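# Swap the container's cap using two arms

## Task

Take the old cap off the container and drop it into the bin, then screw the new cap on firmly so the container is sealed, and leave the container upright on the bench; letting the container fall means failure.

## Robot and tools

Robot: two arms, left_arm and right_arm, each with a two-finger parallel gripper. Calibrated bases in the scene frame: left_arm at (+0.033, +0.261, +0.009) m, quat_wxyz (+1.000, 0, 0, -0.006); right_arm at (-0.028, -0.375, +0.049) m, quat_wxyz (+1.000, 0, 0, +0.010).

Frames. Scene frame: origin at table-top height, halfway between the nominal bases, +z up, +x outward over the table, left_arm on the +y side (image left/right does not follow arm names). Fixed cameras and the table use the scene frame. Each arm reports end_effector_position (m) and end_effector_quat_wxyz in its own base frame. Motion offsets are along the axes of that arm's current Hand target. Gripper axes: fingers point along +z, they open and close along y. end_effector_position is the point between the pads, roughly 1 cm short of the fingertips. Reported poses may be off by a few cm, more at long reach.

execute_actions(actions, cameras). actions is a list of up to 15 actions; each action is a list of up to 15 rows, one row per 1/30 s step; a short action repeats its final row to fill 15 steps. Every row has 14 numbers in [-1, 1]: left_arm dx, dy, dz, rx, ry, rz, opening, then right_arm in the same order. dx..rz are an offset (not a pose) from that arm's Hand target at the start of the action, in the Hand target's own axes; every row counts from that same start, not from the prior row. Scale: 1.0 = 0.6 m or 180 degrees; rx, ry, rz form one rotation vector. Sending the same offset again moves further. Six zeros re-command the current Hand target. opening is absolute: +1 fully open (0.094 m), -1 closed. Always send each gripper the opening you want it to keep; a 0 is a real half-open command. cameras: list of names, ["all"], or []; omitted/null gives all images only when actions is empty. An unknown name invalidates the call. Camera names: cam_high, cam_low, cam_close, cam_left_wrist, cam_right_wrist (each 896x504).

move(target, speed, blend, opening_speed, grip_force, blocking, cameras). target is one 14-number row (same layout and scale as above, offsets from the Hand targets) or a list of up to 15 such rows, each still measured from the same starting Hand targets. Straight-line paths; all arms finish together; minimum 0.5 s, capped at 10 s total. speed: m/s, 0.002 to 2.9, default 0.25 (rotation up to twice that in rad/s); one value or one per target. blend: metres of corner rounding per target; 0 stops at each. opening_speed: rate of opening change per second on the -1..+1 scale, at least 0.2; use it to close gently. grip_force: newtons per pad, 10 to 50, per arm or one value, persists; lower force closes slowly (about 4 s at 40, 16 s at 10). blocking=false returns after about 0.5 s while the move continues. Paths do not avoid obstacles or the other arm; keep paths away from an arm's own base. The result adds a move: line: done, off_target, moving, held, fault, plus limits such as paced (pose clipped) or held (steps withheld).

wait(seconds 0-10, cameras): holds last commands; a running move keeps going. stop(cameras): brakes the running move. zoom_image(camera, region): camera one of cam_high, cam_close, cam_left_wrist, cam_right_wrist; region [x0, y0, x1, y1] in pixels, at most 504 by 504, from the newest image. read_manual(section="licences") only gives licence text. finished_scene(scene): ends the scene irreversibly; call it only once the container is capped, upright, on the bench and the old cap is in the bin.

Reading results. Hand target is the last commanded pose after clipping; the next offsets count from it. Grippers often rest a few cm short because of friction and weight; waiting won't fix it, send the remaining distance. Orientation commands are clipped to 40 degrees from the measured orientation each step. grip_measured uses the opening scale; empty it reads up to ~2.5 mm wide; it follows the command and does not show contact, so judge grasps from images and grip_effort_nm (negative = closing effort, in N m at the motor, not pad force). Joint velocities may read within noise. Joint torques include gravity and offsets; joints 1-3 wrap at ±28 N m. MOTOR HOT appears at 75 °C; 90 °C folds that arm for the rest of the scene; avoid long stretched holds or pushing against unreachable poses.

Cautions. Never let the container drop or anything leave the table. Don't release parts while moving, slam, or push hard; approach contacts slowly, since speed and overshoot past the contact raise force. An arm blocked by something keeps pushing until commanded back past its gripper. Keep the arms, grippers and wrist cameras from touching each other; the clearance check does not protect gripper-to-gripper contact, and closing a gripper on the other arm's fingers counts as a press. Loose objects may be nudged occasionally; recheck with cameras. To release, command an opening well above grip_measured.

Each tool is called after "Request:" as name(argument=value, ...), one argument or row to a line, values as JSON.

## Session

Request:
execute_actions(
  actions=[],
)

Scene clock: 0.00 s.
left_arm: end_effector_position=(+0.4061, +0.0184, +0.1130) grip_measured=+1.000 grip_effort_nm=n/a end_effector_quat_wxyz=(+0.602, -0.040, +0.795, +0.064) | right_arm: end_effector_position=(+0.4021, -0.0184, +0.1041) grip_measured=+1.000 grip_effort_nm=n/a end_effector_quat_wxyz=(+0.599, +0.033, +0.799, -0.025)
Joint positions: left_arm=[-0.041 1.557 0.386 0.895 -0.191 0.002 0.094] | right_arm=[-0.021 1.57 0.359 0.927 0.06 0.017 0.094]
Joint velocities: within noise
Joint torques (N m): no reading
Motor temperatures (°C): left_arm=[27 31 32 30 27 26 26] | right_arm=[29 31 34 28 25 25 27]
Heat: left arm: 32 °C; right arm: 34 °C.
Hand target: left_arm +0.4067, +0.0186, +0.1147; +0.603, -0.040, +0.794, +0.065 | right_arm +0.4026, -0.0184, +0.1047; +0.599, +0.033, +0.800, -0.025
Tool commands: left_gripper/opening=+1.0 right_gripper/opening=+1.0

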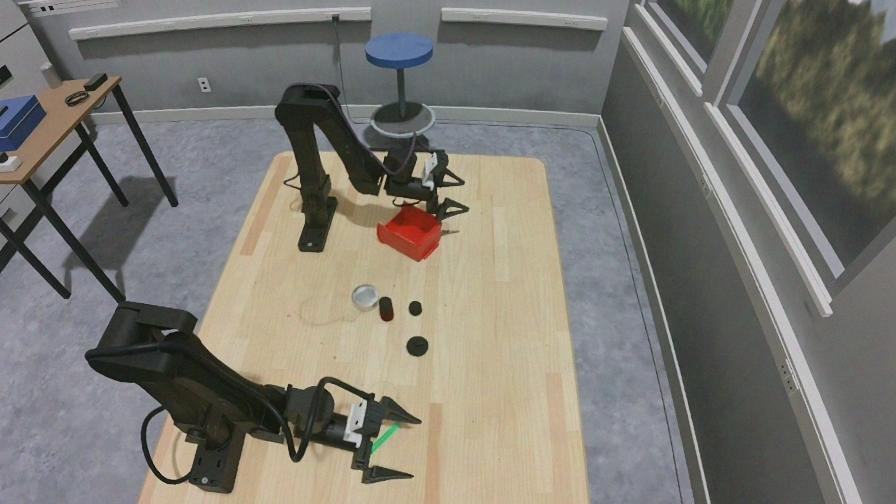

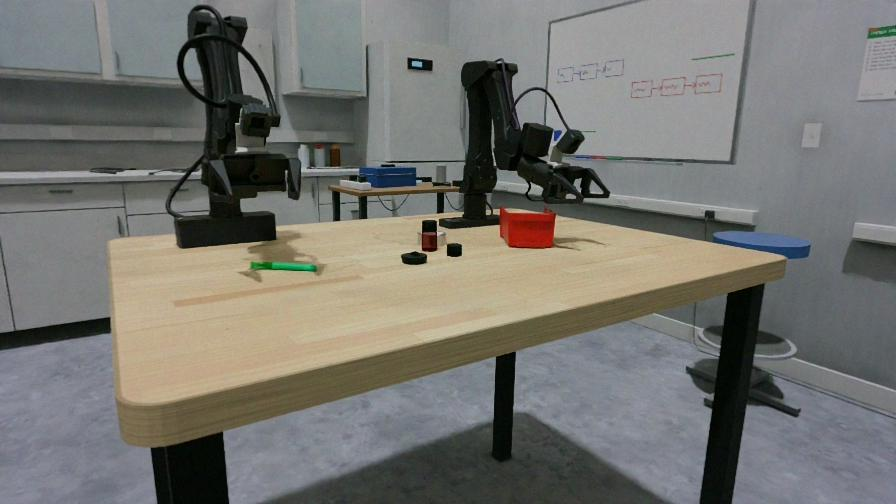

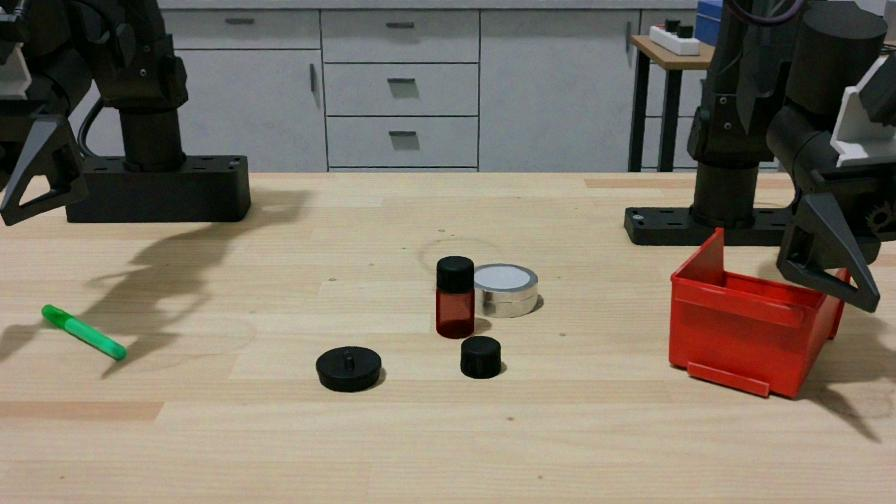

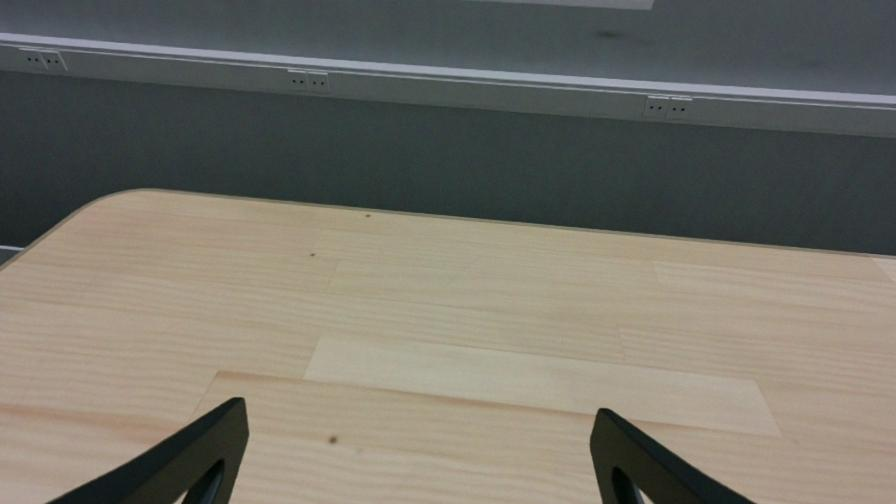

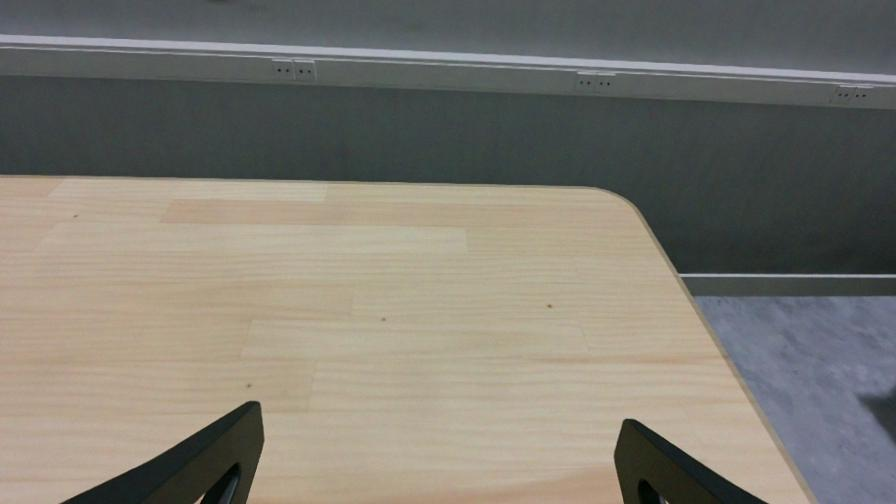

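Request:
zoom_image(
  camera="cam_close",
  region=[300, 220, 560, 410],
)

Request:
zoom_image(
  camera="cam_high",
  region=[330, 260, 470, 380],
)

Request:
zoom_image(
  camera="cam_high",
  region=[350, 180, 480, 280],
)

Request:
zoom_image(
  camera="cam_low",
  region=[380, 190, 580, 290],
)

Scaled by 1.938.

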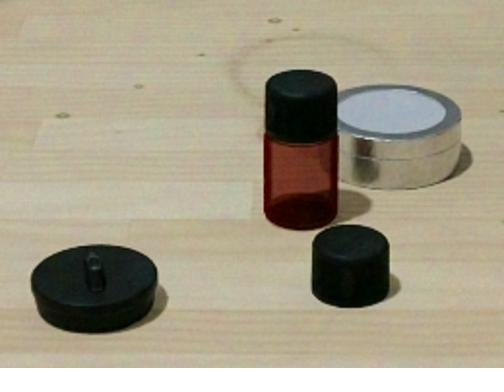

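Scaled by 3.600.

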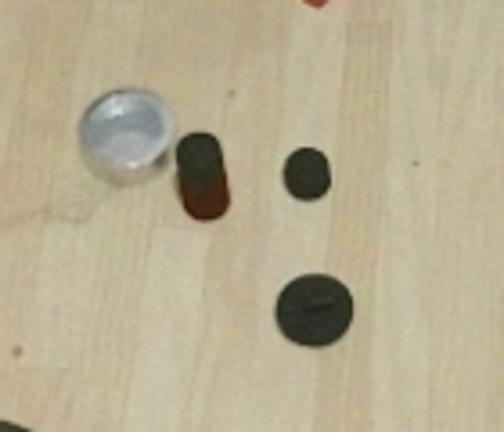

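Scaled by 3.877.

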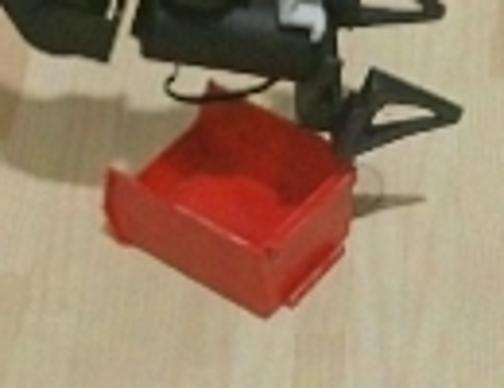

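Scaled by 2.520.

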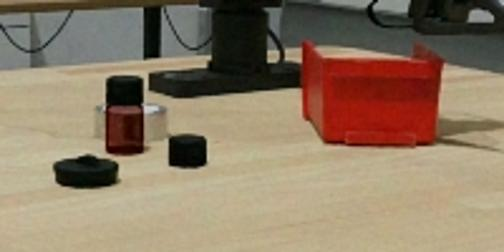

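Request:
move(
  target=[
    [-0.2407,0.0138,-0.066,0,0,0,1,0,0,0,0,0,0,1],
    [-0.0725,-0.4187,-0.3045,0.0445,0.4128,0.0274,1,0,0,0,0,0,0,1],
  ],
  blend=[0.05,0],
  speed=0.3,
  cameras=["cam_left_wrist","cam_high"],
)

Scene clock: 11.37 s.
left_arm: end_effector_position=(+0.2788, -0.2564, +0.1894) grip_measured=+1.000 grip_effort_nm=0.01 end_effector_quat_wxyz=(+0.024, +0.003, +0.999, -0.025) | right_arm: end_effector_position=(+0.4021, -0.0184, +0.1041) grip_measured=+1.000 grip_effort_nm=0.01 end_effector_quat_wxyz=(+0.599, +0.033, +0.799, -0.025)
Joint positions: left_arm=[-0.745 1.965 2.035 -1.572 0.003 -0.74 0.094] | right_arm=[-0.021 1.57 0.359 0.927 0.06 0.017 0.094]
Joint torques (N m): left_arm=[-0.05 -10.26 8.17 0.03 -0.02 -0.05] | right_arm=[-0.02 -6.05 5.82 1.83 -0.01 0]
Heat: left arm: 32 °C; right arm: 35 °C.
Hand target: left_arm +0.2801, -0.2580, +0.1916; -0.001, +0.000, +1.000, -0.001 | right_arm +0.4026, -0.0184, +0.1047; +0.599, +0.033, +0.800, -0.025
Off the commanded pose: left_arm 0.003 m, 4 deg | right_arm 0.001 m, 0 deg.
joint sent to its limit (left arm) — joint 4 (wrist pitch), lower limit. The joint targets are off in orientation, not in position.
move: off_target (left_arm)
Images, in order (width x height): cam_high 896x504, cam_left_wrist 896x504.

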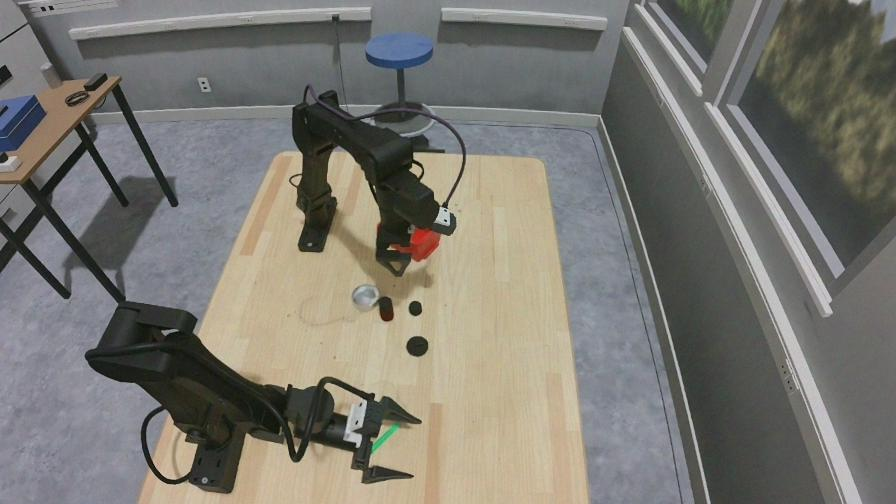

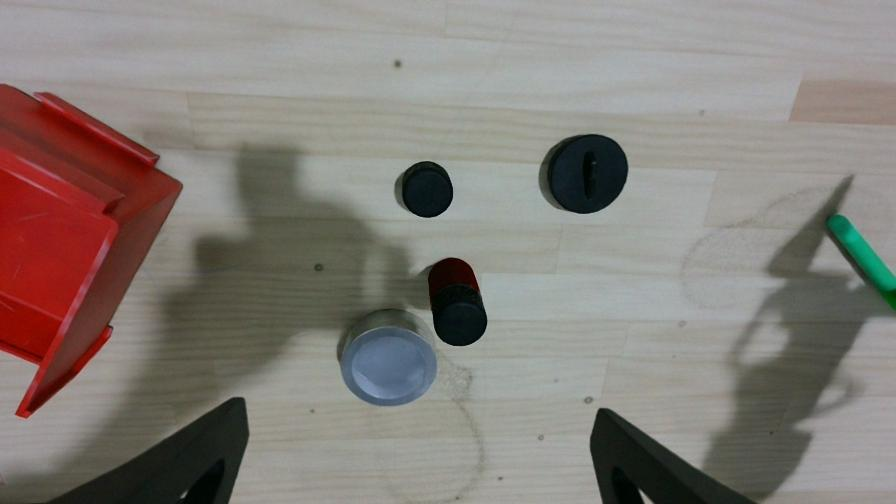

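Request:
move(
  target=[0.0668,-0.035,0.1027,0,0,0.6111,0.4,0,0,0,0,0,0,1],
  speed=0.25,
  cameras=["cam_left_wrist","cam_close","cam_high"],
)

Scene clock: 22.07 s.
left_arm: end_effector_position=(+0.2424, -0.2782, +0.1278) grip_measured=+0.402 grip_effort_nm=-0.09 end_effector_quat_wxyz=(-0.008, +0.816, +0.578, -0.001) | right_arm: end_effector_position=(+0.4021, -0.0184, +0.1041) grip_measured=+1.000 grip_effort_nm=0.01 end_effector_quat_wxyz=(+0.599, +0.033, +0.799, -0.025)
Joint positions: left_arm=[-0.857 1.965 1.788 -1.41 0 1.051 0.066] | right_arm=[-0.021 1.57 0.359 0.927 0.06 0.017 0.094]
Joint torques (N m): left_arm=[-0.39 -13.48 4.72 0.14 0.02 0.05] | right_arm=[-0.03 -6.06 5.81 1.83 -0.02 0.01]
Heat: left arm: 33 °C; right arm: 35 °C.
Hand target: left_arm +0.2401, -0.2790, +0.1300; +0.000, +0.819, +0.574, -0.001 | right_arm +0.4026, -0.0184, +0.1047; +0.599, +0.033, +0.800, -0.025
Off the commanded pose: left_arm 0.003 m, 1 deg | right_arm 0.001 m, 0 deg.
move: done
Images, in order (width x height): cam_high 896x504, cam_close 896x504, cam_left_wrist 896x504.

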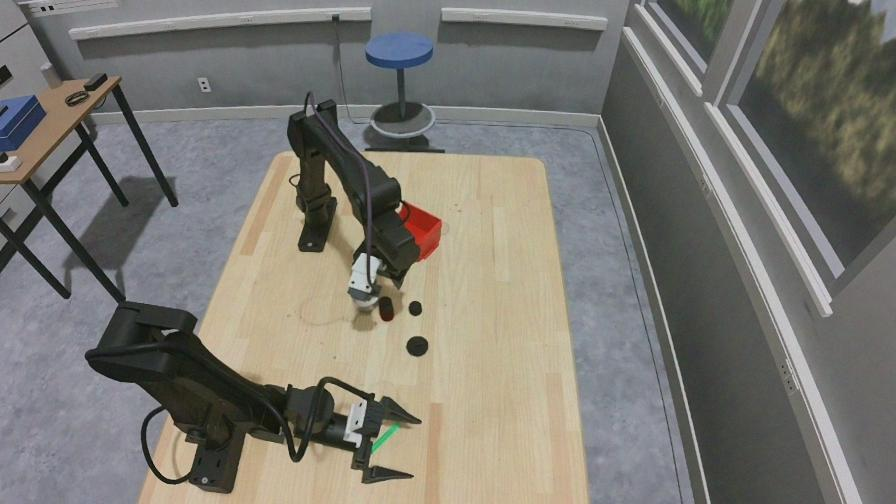

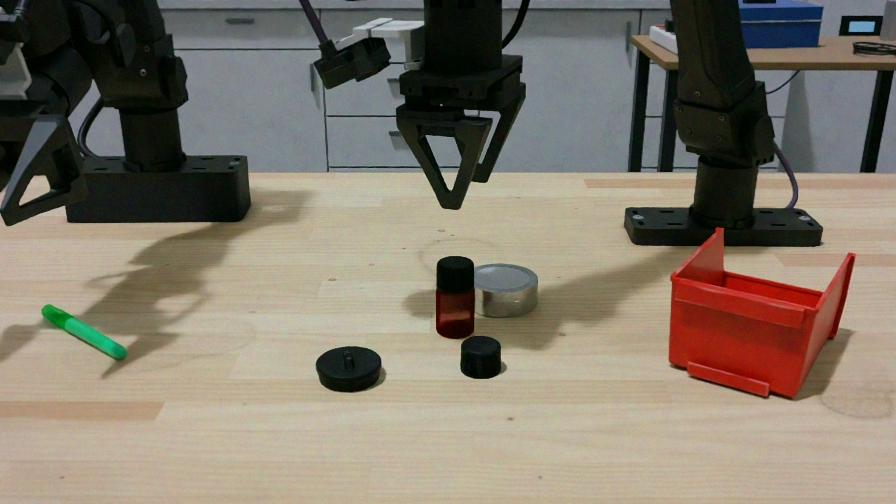

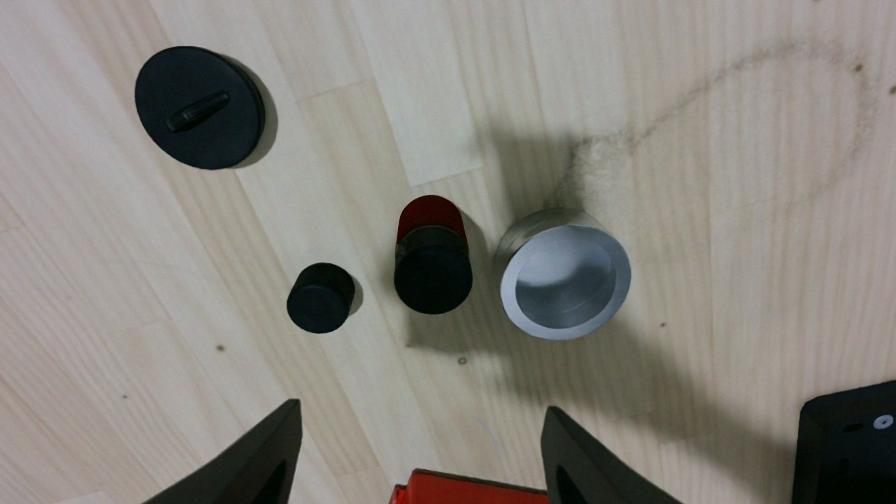

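Request:
move(
  target=[-0.0108,-0.005,0.0833,0,0,0,0.4,0,0,0,0,0,0,1],
  speed=0.15,
  cameras=["cam_left_wrist","cam_close"],
)

Scene clock: 26.03 s.
left_arm: end_effector_position=(+0.2372, -0.2834, +0.0812) grip_measured=+0.402 grip_effort_nm=-0.09 end_effector_quat_wxyz=(-0.004, +0.819, +0.574, +0.000) | right_arm: end_effector_position=(+0.4021, -0.0184, +0.1041) grip_measured=+1.000 grip_effort_nm=0.01 end_effector_quat_wxyz=(+0.599, +0.033, +0.799, -0.025)
Joint positions: left_arm=[-0.877 1.964 1.602 -1.216 0 1.042 0.066] | right_arm=[-0.021 1.57 0.359 0.927 0.06 0.017 0.094]
Joint torques (N m): left_arm=[-0.38 -12.53 4.78 0.16 0.03 -0.04] | right_arm=[-0.02 -6.06 5.82 1.83 -0.01 0.02]
Heat: left arm: 33 °C; right arm: 35 °C.
Hand target: left_arm +0.2349, -0.2842, +0.0801; +0.000, +0.819, +0.573, -0.001 | right_arm +0.4026, -0.0184, +0.1047; +0.599, +0.033, +0.800, -0.025
Off the commanded pose: left_arm 0.003 m, 0 deg | right_arm 0.001 m, 0 deg.
move: done
Images, in order (width x height): cam_close 896x504, cam_left_wrist 896x504.

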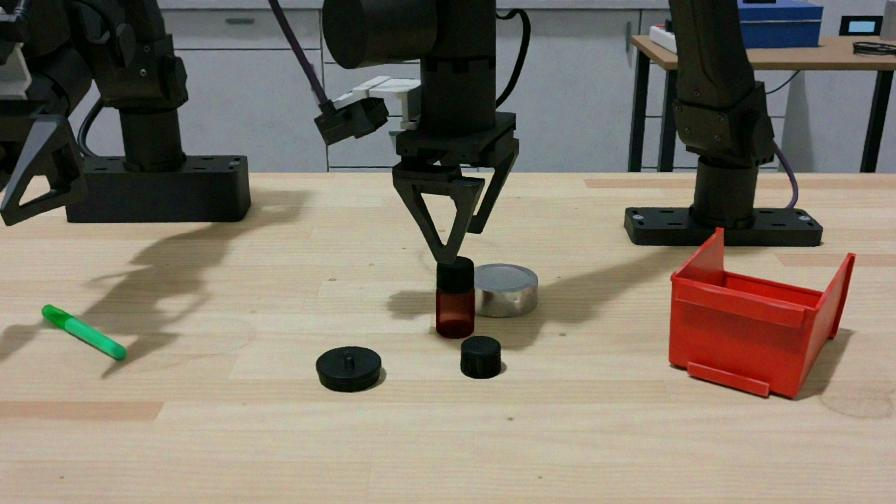

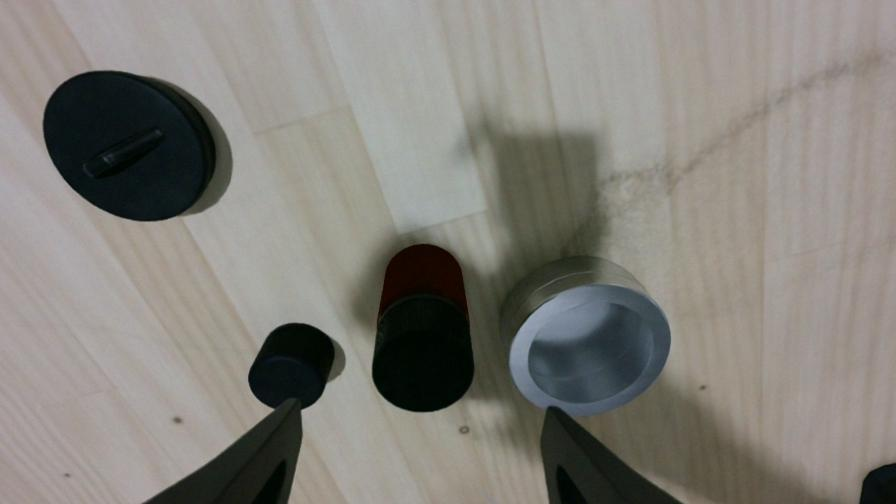

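Request:
move(
  target=[-0.0067,0,0.06,0,0,0,0.4,0,0,0,0,0,0,1],
  speed=0.1,
  cameras=["cam_left_wrist","cam_close"],
)

Request:
zoom_image(
  camera="cam_close",
  region=[380, 180, 560, 360],
)

Scene clock: 28.87 s.
left_arm: end_effector_position=(+0.2369, -0.2879, +0.0543) grip_measured=+0.402 grip_effort_nm=-0.09 end_effector_quat_wxyz=(+0.009, +0.819, +0.574, +0.001) | right_arm: end_effector_position=(+0.4021, -0.0184, +0.1041) grip_measured=+1.000 grip_effort_nm=0.01 end_effector_quat_wxyz=(+0.599, +0.033, +0.799, -0.025)
Joint positions: left_arm=[-0.885 1.971 1.503 -1.085 0 1.033 0.066] | right_arm=[-0.021 1.57 0.359 0.927 0.06 0.017 0.094]
Joint torques (N m): left_arm=[-0.44 -10.25 4.81 0.22 0.02 -0.04] | right_arm=[-0.02 -6.09 5.85 1.82 0 0.02]
Heat: left arm: 33 °C; right arm: 35 °C.
Hand target: left_arm +0.2334, -0.2880, +0.0441; +0.000, +0.819, +0.574, -0.001 | right_arm +0.4026, -0.0184, +0.1047; +0.599, +0.033, +0.800, -0.025
Off the commanded pose: left_arm 0.011 m, 1 deg | right_arm 0.001 m, 0 deg.
move: off_target (left_arm)
Images, in order (width x height): cam_close 896x504, cam_left_wrist 896x504.

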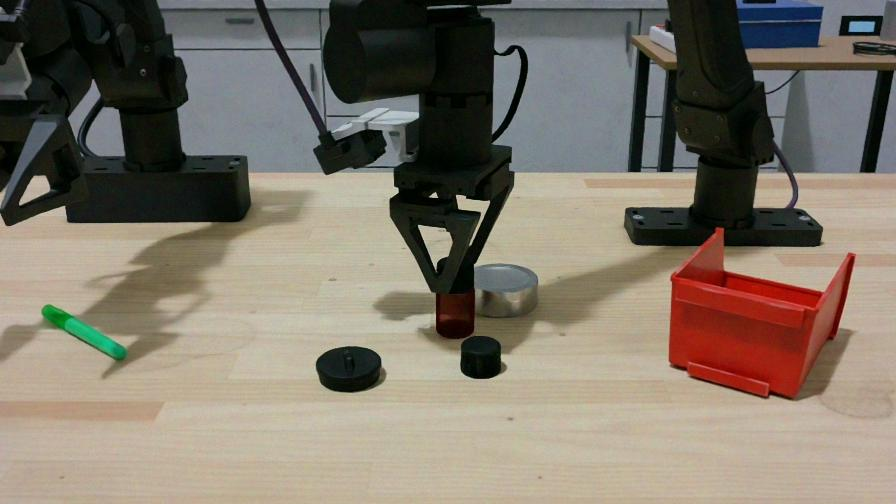

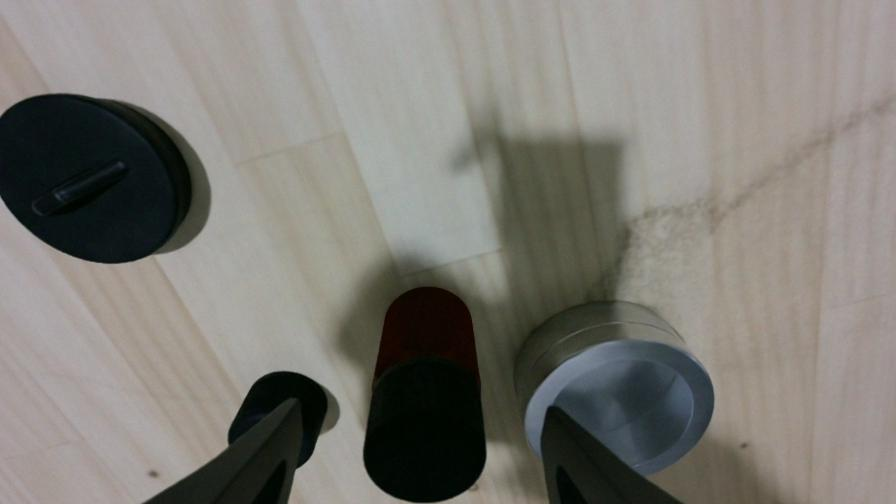

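Scaled by 2.800.

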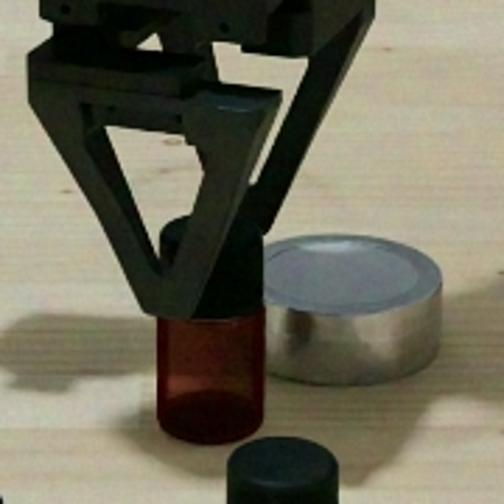

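Request:
move(
  target=[0,0,0,0,0,0,0.4,0,0,0,0,0,0,1],
  speed=0.1,
  cameras=[],
)

Scene clock: 30.10 s.
left_arm: end_effector_position=(+0.2371, -0.2881, +0.0543) grip_measured=+0.402 grip_effort_nm=-0.09 end_effector_quat_wxyz=(+0.009, +0.819, +0.574, +0.001) | right_arm: end_effector_position=(+0.4021, -0.0184, +0.1041) grip_measured=+1.000 grip_effort_nm=0.01 end_effector_quat_wxyz=(+0.599, +0.033, +0.799, -0.025)
Joint positions: left_arm=[-0.885 1.971 1.503 -1.085 0 1.033 0.066] | right_arm=[-0.021 1.57 0.359 0.927 0.06 0.017 0.094]
Joint torques (N m): left_arm=[-0.46 -10.26 4.79 0.24 0.02 -0.04] | right_arm=[-0.03 -6.09 5.83 1.83 -0.01 0.02]
Heat: left arm: 33 °C; right arm: 35 °C.
Hand target: left_arm +0.2335, -0.2881, +0.0441; +0.000, +0.819, +0.574, -0.001 | right_arm +0.4026, -0.0184, +0.1047; +0.599, +0.033, +0.800, -0.025
Off the commanded pose: left_arm 0.011 m, 1 deg | right_arm 0.001 m, 0 deg.
move: off_target (left_arm)
No camera images: "cameras" was empty.

Request:
move(
  target=[0.0042,0,0.0092,0,0,0,0.4,0,0,0,0,0,0,1],
  speed=0.1,
  cameras=["cam_left_wrist","cam_close"],
)

Request:
zoom_image(
  camera="cam_close",
  region=[400, 200, 540, 350],
)

Scene clock: 32.57 s.
left_arm: end_effector_position=(+0.2365, -0.2873, +0.0493) grip_measured=+0.402 grip_effort_nm=-0.09 end_effector_quat_wxyz=(+0.010, +0.819, +0.574, +0.001) | right_arm: end_effector_position=(+0.4021, -0.0184, +0.1041) grip_measured=+1.000 grip_effort_nm=0.01 end_effector_quat_wxyz=(+0.599, +0.033, +0.799, -0.025)
Joint positions: left_arm=[-0.885 1.971 1.483 -1.063 -0.001 1.033 0.066] | right_arm=[-0.021 1.57 0.359 0.927 0.06 0.017 0.094]
Joint torques (N m): left_arm=[0.03 -10.14 4.7 0.22 0.01 0.01] | right_arm=[0.01 -6.06 5.85 1.82 -0.01 0.02]
Motor temperatures (°C): left_arm=[26 33 32 31 27 26 26] | right_arm=[29 33 35 33 25 25 26]
Heat: left arm: 33 °C; right arm: 35 °C.
Hand target: left_arm +0.2344, -0.2857, +0.0386; +0.000, +0.819, +0.574, -0.001 | right_arm +0.4026, -0.0184, +0.1047; +0.599, +0.033, +0.800, -0.025
Off the commanded pose: left_arm 0.011 m, 1 deg | right_arm 0.001 m, 0 deg.
move: off_target (left_arm)
Images, in order (width x height): cam_close 896x504, cam_left_wrist 896x504.

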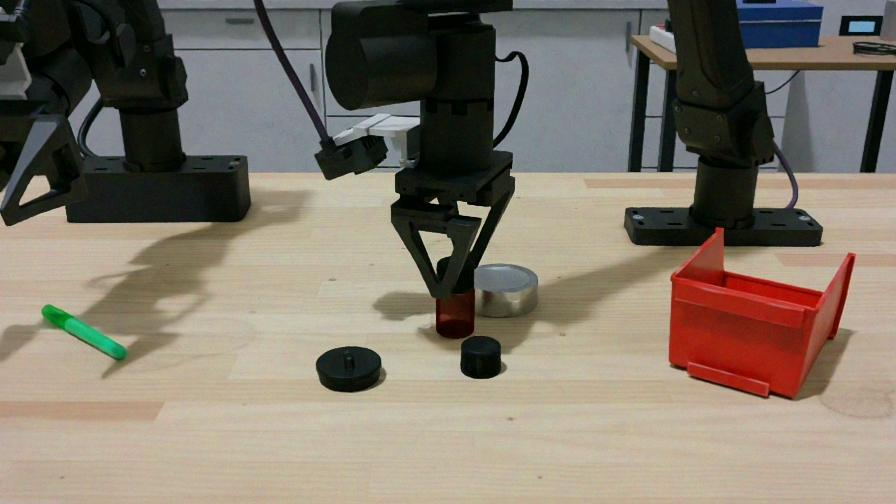

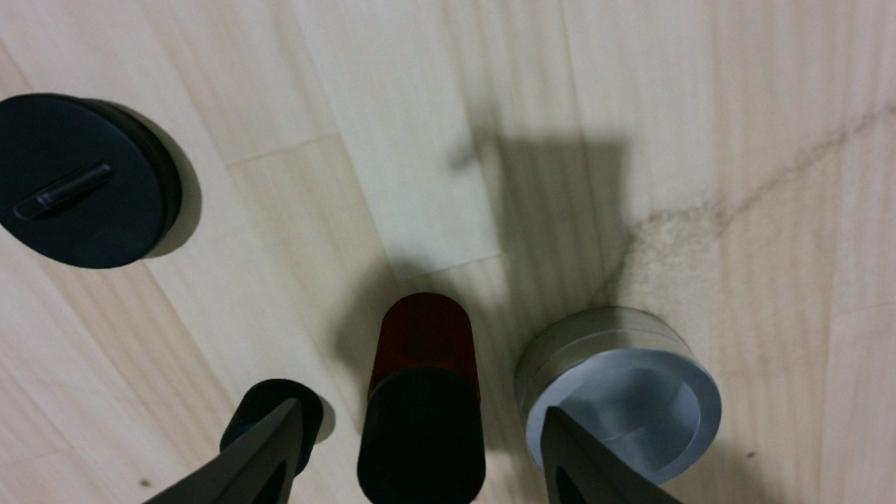

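Scaled by 3.360.

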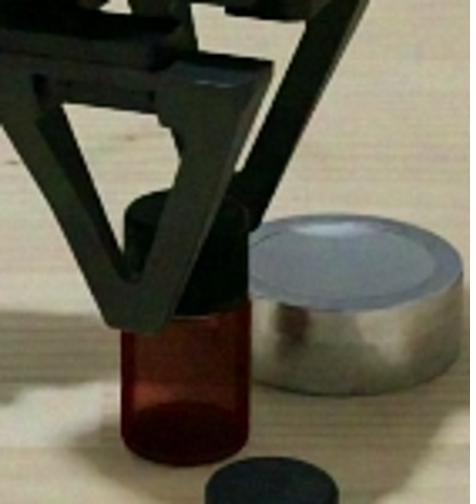

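Request:
move(
  target=[0,0,0,0,0,0,-0.6,0,0,0,0,0,0,1],
  speed=0.05,
  opening_speed=0.4,
  cameras=["cam_left_wrist","cam_close"],
)

Scene clock: 36.30 s.
left_arm: end_effector_position=(+0.2366, -0.2875, +0.0493) grip_measured=-0.359 grip_effort_nm=-1.02 end_effector_quat_wxyz=(+0.010, +0.819, +0.574, +0.001) | right_arm: end_effector_position=(+0.4021, -0.0184, +0.1041) grip_measured=+1.000 grip_effort_nm=0.01 end_effector_quat_wxyz=(+0.599, +0.033, +0.799, -0.025)
Joint positions: left_arm=[-0.885 1.971 1.483 -1.062 -0.001 1.033 0.03] | right_arm=[-0.021 1.57 0.359 0.927 0.06 0.017 0.094]
Joint torques (N m): left_arm=[0.02 -10.14 4.71 0.24 0.02 0.02] | right_arm=[-0.01 -6.08 5.85 1.82 -0.01 0.02]
Heat: left arm: 33 °C; right arm: 35 °C.
Hand target: left_arm +0.2343, -0.2856, +0.0386; +0.000, +0.819, +0.574, -0.001 | right_arm +0.4026, -0.0184, +0.1047; +0.599, +0.033, +0.800, -0.025
Off the commanded pose: left_arm 0.011 m, 1 deg | right_arm 0.001 m, 0 deg.
move: off_target (left_arm)
Images, in order (width x height): cam_close 896x504, cam_left_wrist 896x504.

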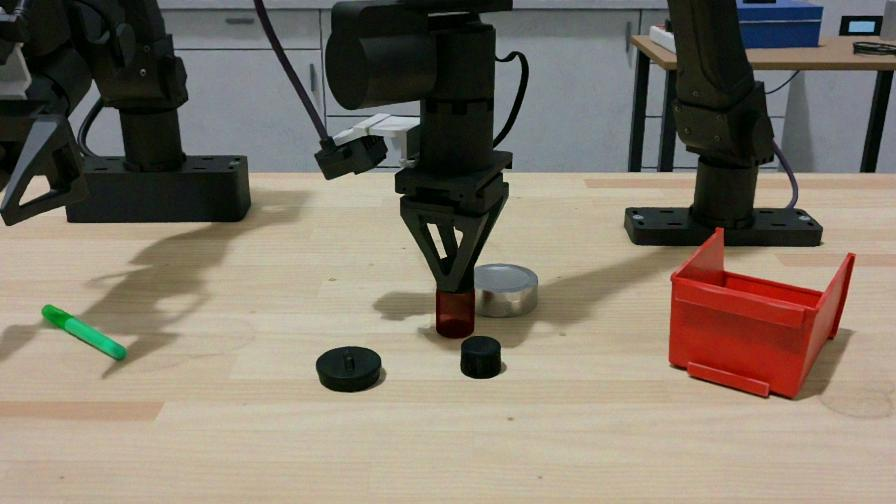

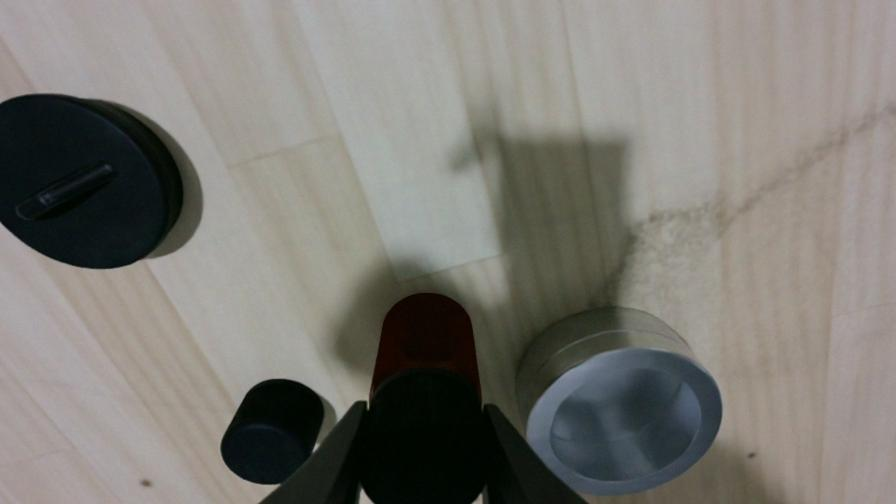

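Request:
move(
  target=[0,0,-0.1398,0,0,0,-0.6,0,0,0,0,0,0,1],
  speed=0.08,
  cameras=["cam_left_wrist","cam_close","cam_high"],
)

Scene clock: 40.67 s.
left_arm: end_effector_position=(+0.2328, -0.2828, +0.1073) grip_measured=-0.359 grip_effort_nm=-1.02 end_effector_quat_wxyz=(-0.017, +0.818, +0.574, -0.001) | right_arm: end_effector_position=(+0.4021, -0.0184, +0.1041) grip_measured=+1.000 grip_effort_nm=0.01 end_effector_quat_wxyz=(+0.599, +0.033, +0.799, -0.025)
Joint positions: left_arm=[-0.885 1.971 1.715 -1.349 -0.001 1.033 0.03] | right_arm=[-0.021 1.57 0.359 0.927 0.06 0.017 0.094]
Joint torques (N m): left_arm=[0.08 -13.93 8.16 -0.2 0.02 0.02] | right_arm=[-0.01 -6.08 5.82 1.82 0 0.02]
Heat: left arm: 33 °C; right arm: 35 °C.
Hand target: left_arm +0.2345, -0.2856, +0.1225; +0.000, +0.819, +0.574, -0.001 | right_arm +0.4026, -0.0184, +0.1047; +0.599, +0.033, +0.800, -0.025
Off the commanded pose: left_arm 0.015 m, 2 deg | right_arm 0.001 m, 0 deg.
move: off_target (left_arm)
Images, in order (width x height): cam_high 896x504, cam_close 896x504, cam_left_wrist 896x504.

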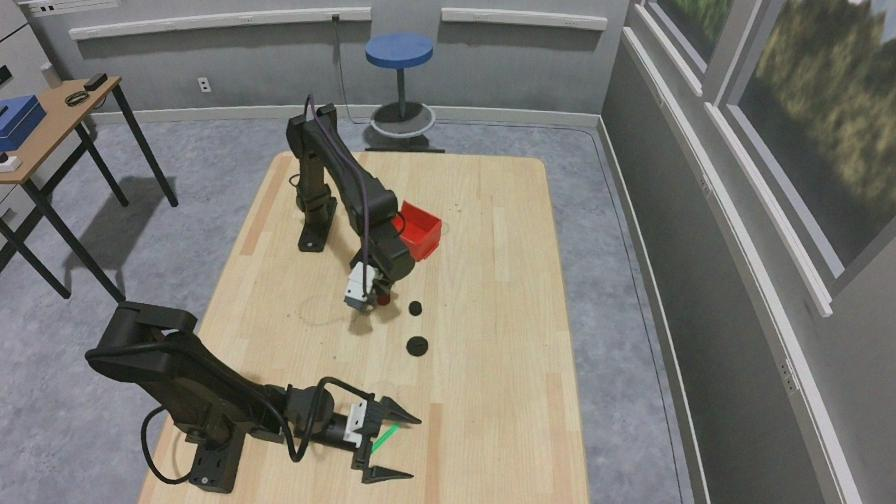

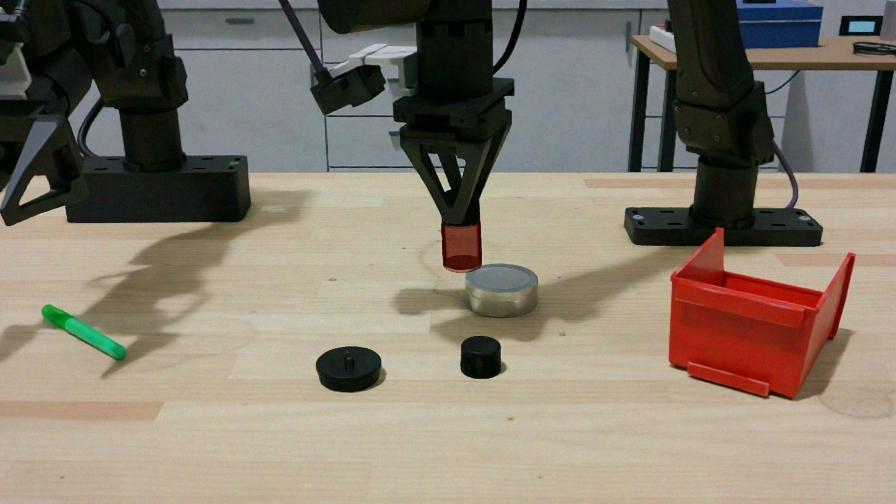

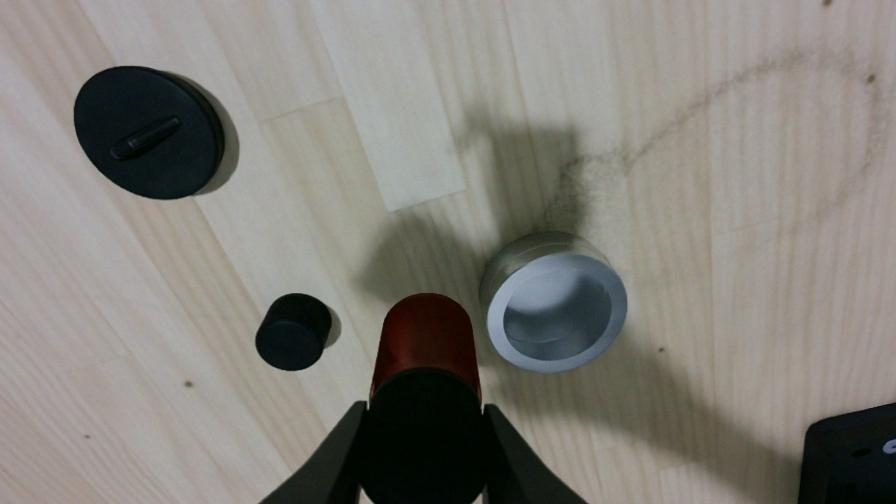

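Request:
move(
  target=[-0.0045,0.009,-0.025,0,0,0,-0.6,0,0,0,0,0,0,1],
  speed=0.08,
  cameras=[],
)

Scene clock: 42.33 s.
left_arm: end_effector_position=(+0.2372, -0.2882, +0.1331) grip_measured=-0.359 grip_effort_nm=-1.02 end_effector_quat_wxyz=(-0.001, +0.819, +0.574, +0.000) | right_arm: end_effector_position=(+0.4021, -0.0184, +0.1041) grip_measured=+1.000 grip_effort_nm=0.01 end_effector_quat_wxyz=(+0.599, +0.033, +0.799, -0.025)
Joint positions: left_arm=[-0.885 1.971 1.818 -1.421 -0.001 1.033 0.03] | right_arm=[-0.021 1.57 0.359 0.927 0.06 0.017 0.094]
Joint torques (N m): left_arm=[0.17 -11.21 8.2 -0.12 0.03 0.04] | right_arm=[-0.03 -6.05 5.83 1.83 -0.01 0.01]
Heat: left arm: 33 °C; right arm: 35 °C.
Hand target: left_arm +0.2387, -0.2900, +0.1375; +0.000, +0.819, +0.574, -0.001 | right_arm +0.4026, -0.0184, +0.1047; +0.599, +0.033, +0.800, -0.025
Off the commanded pose: left_arm 0.005 m, 0 deg | right_arm 0.001 m, 0 deg.
move: done
No camera images: "cameras" was empty.

Request:
move(
  target=[
    [0,0,0,0,0,0,-0.6,0.032,0.1908,-0.0815,-0.0486,-0.1344,-0.0033,0.35],
    [0,0,0,0,0,0,-0.6,0.155,0.3597,-0.2343,-0.0486,-0.1344,-0.0033,0.35],
    [0,0,0,0,0,0,-0.6,0.1785,0.5612,-0.3023,-0.0486,-0.1344,-0.0033,0.35],
  ],
  blend=[0.04,0.04,0],
  speed=0.2,
  cameras=["all"],
)

Scene clock: 48.37 s.
left_arm: end_effector_position=(+0.2371, -0.2880, +0.1331) grip_measured=-0.359 grip_effort_nm=-1.02 end_effector_quat_wxyz=(-0.002, +0.819, +0.574, +0.000) | right_arm: end_effector_position=(+0.2266, +0.3347, +0.0465) grip_measured=+0.352 grip_effort_nm=-0.10 end_effector_quat_wxyz=(+0.697, -0.057, +0.715, -0.014)
Joint positions: left_arm=[-0.885 1.971 1.818 -1.421 -0.001 1.033 0.03] | right_arm=[1.425 2.342 0.746 1.456 1.364 0.038 0.064]
Joint torques (N m): left_arm=[0.17 -11.17 8.21 -0.12 0.02 0.03] | right_arm=[-0.03 -8.75 3.55 2.53 0.23 0.02]
Heat: left arm: 33 °C; right arm: 35 °C.
Hand target: left_arm +0.2386, -0.2899, +0.1375; +0.000, +0.819, +0.574, -0.001 | right_arm +0.2272, +0.3341, +0.0529; +0.754, -0.022, +0.657, +0.026
Off the commanded pose: left_arm 0.005 m, 0 deg | right_arm 0.006 m, 11 deg.
joint sent to its limit (right arm) — joint 4 (wrist pitch), upper limit. The joint targets are off in orientation, not in position.
move: off_target (right_arm)

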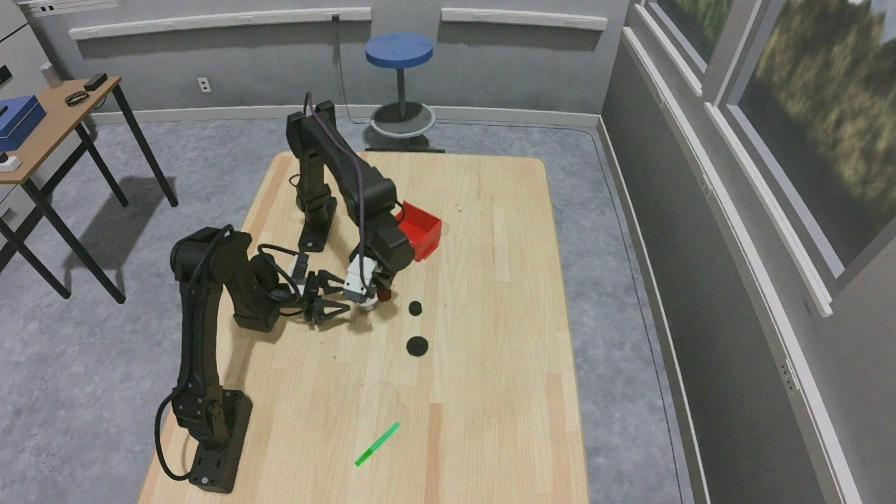

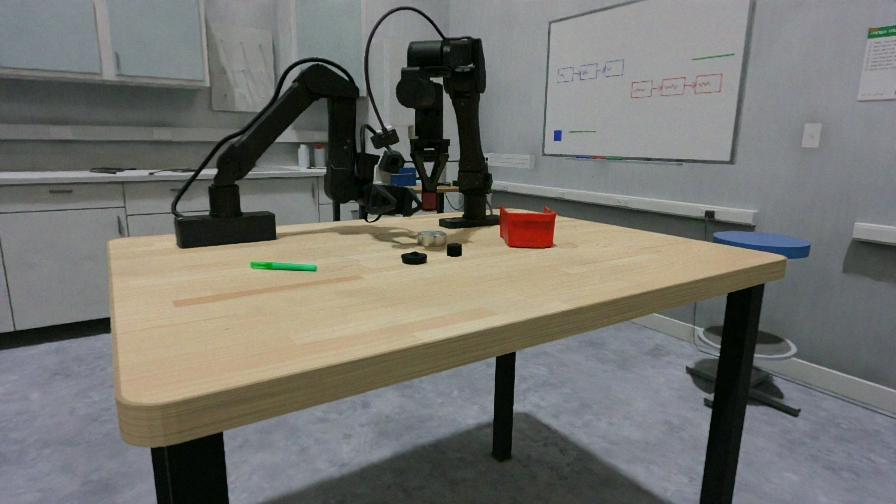

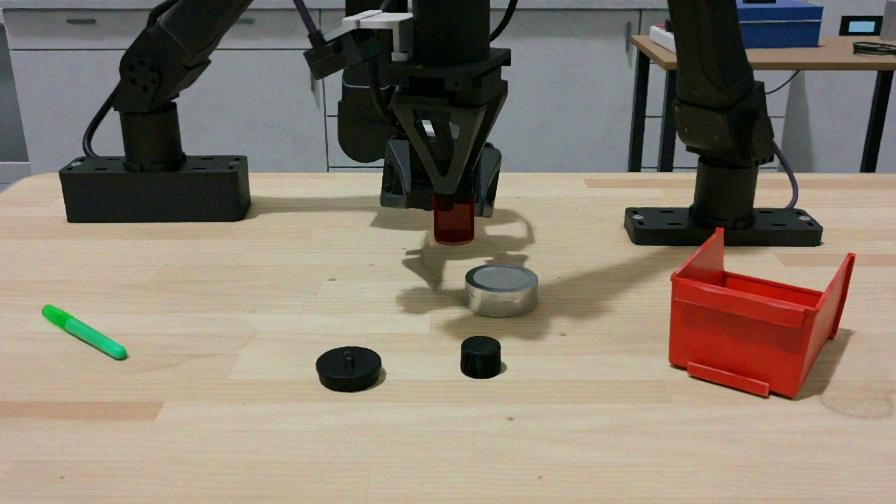

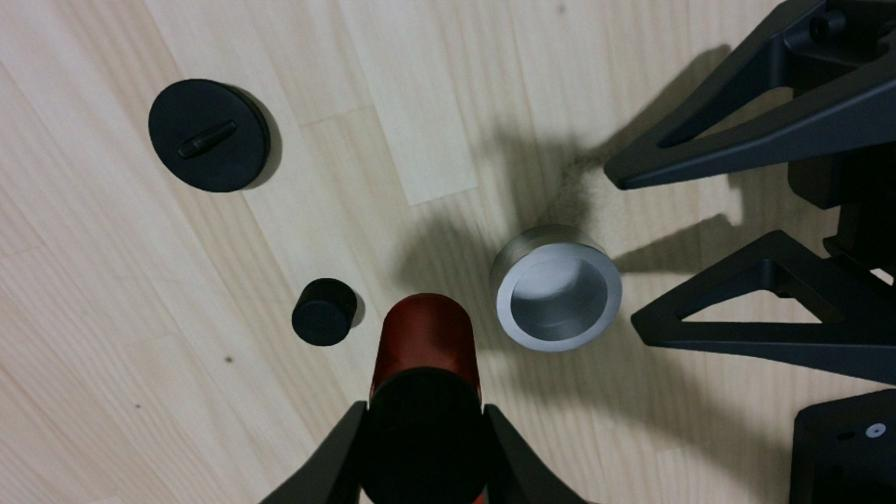

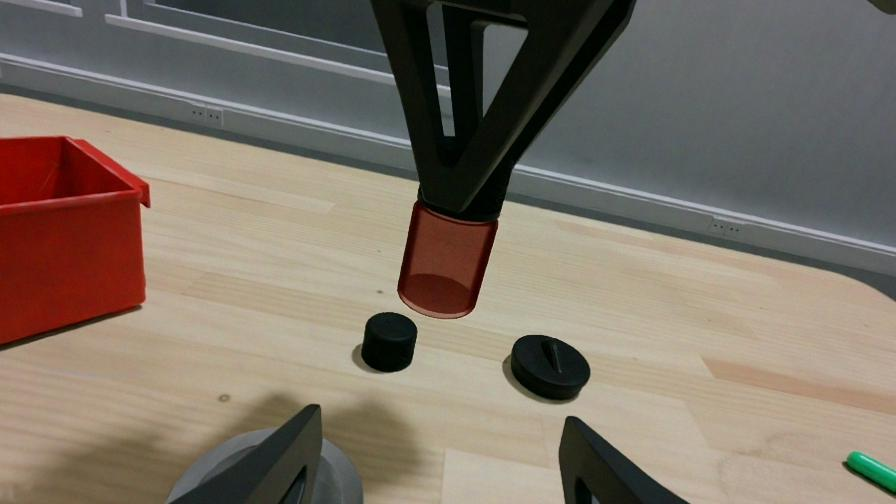

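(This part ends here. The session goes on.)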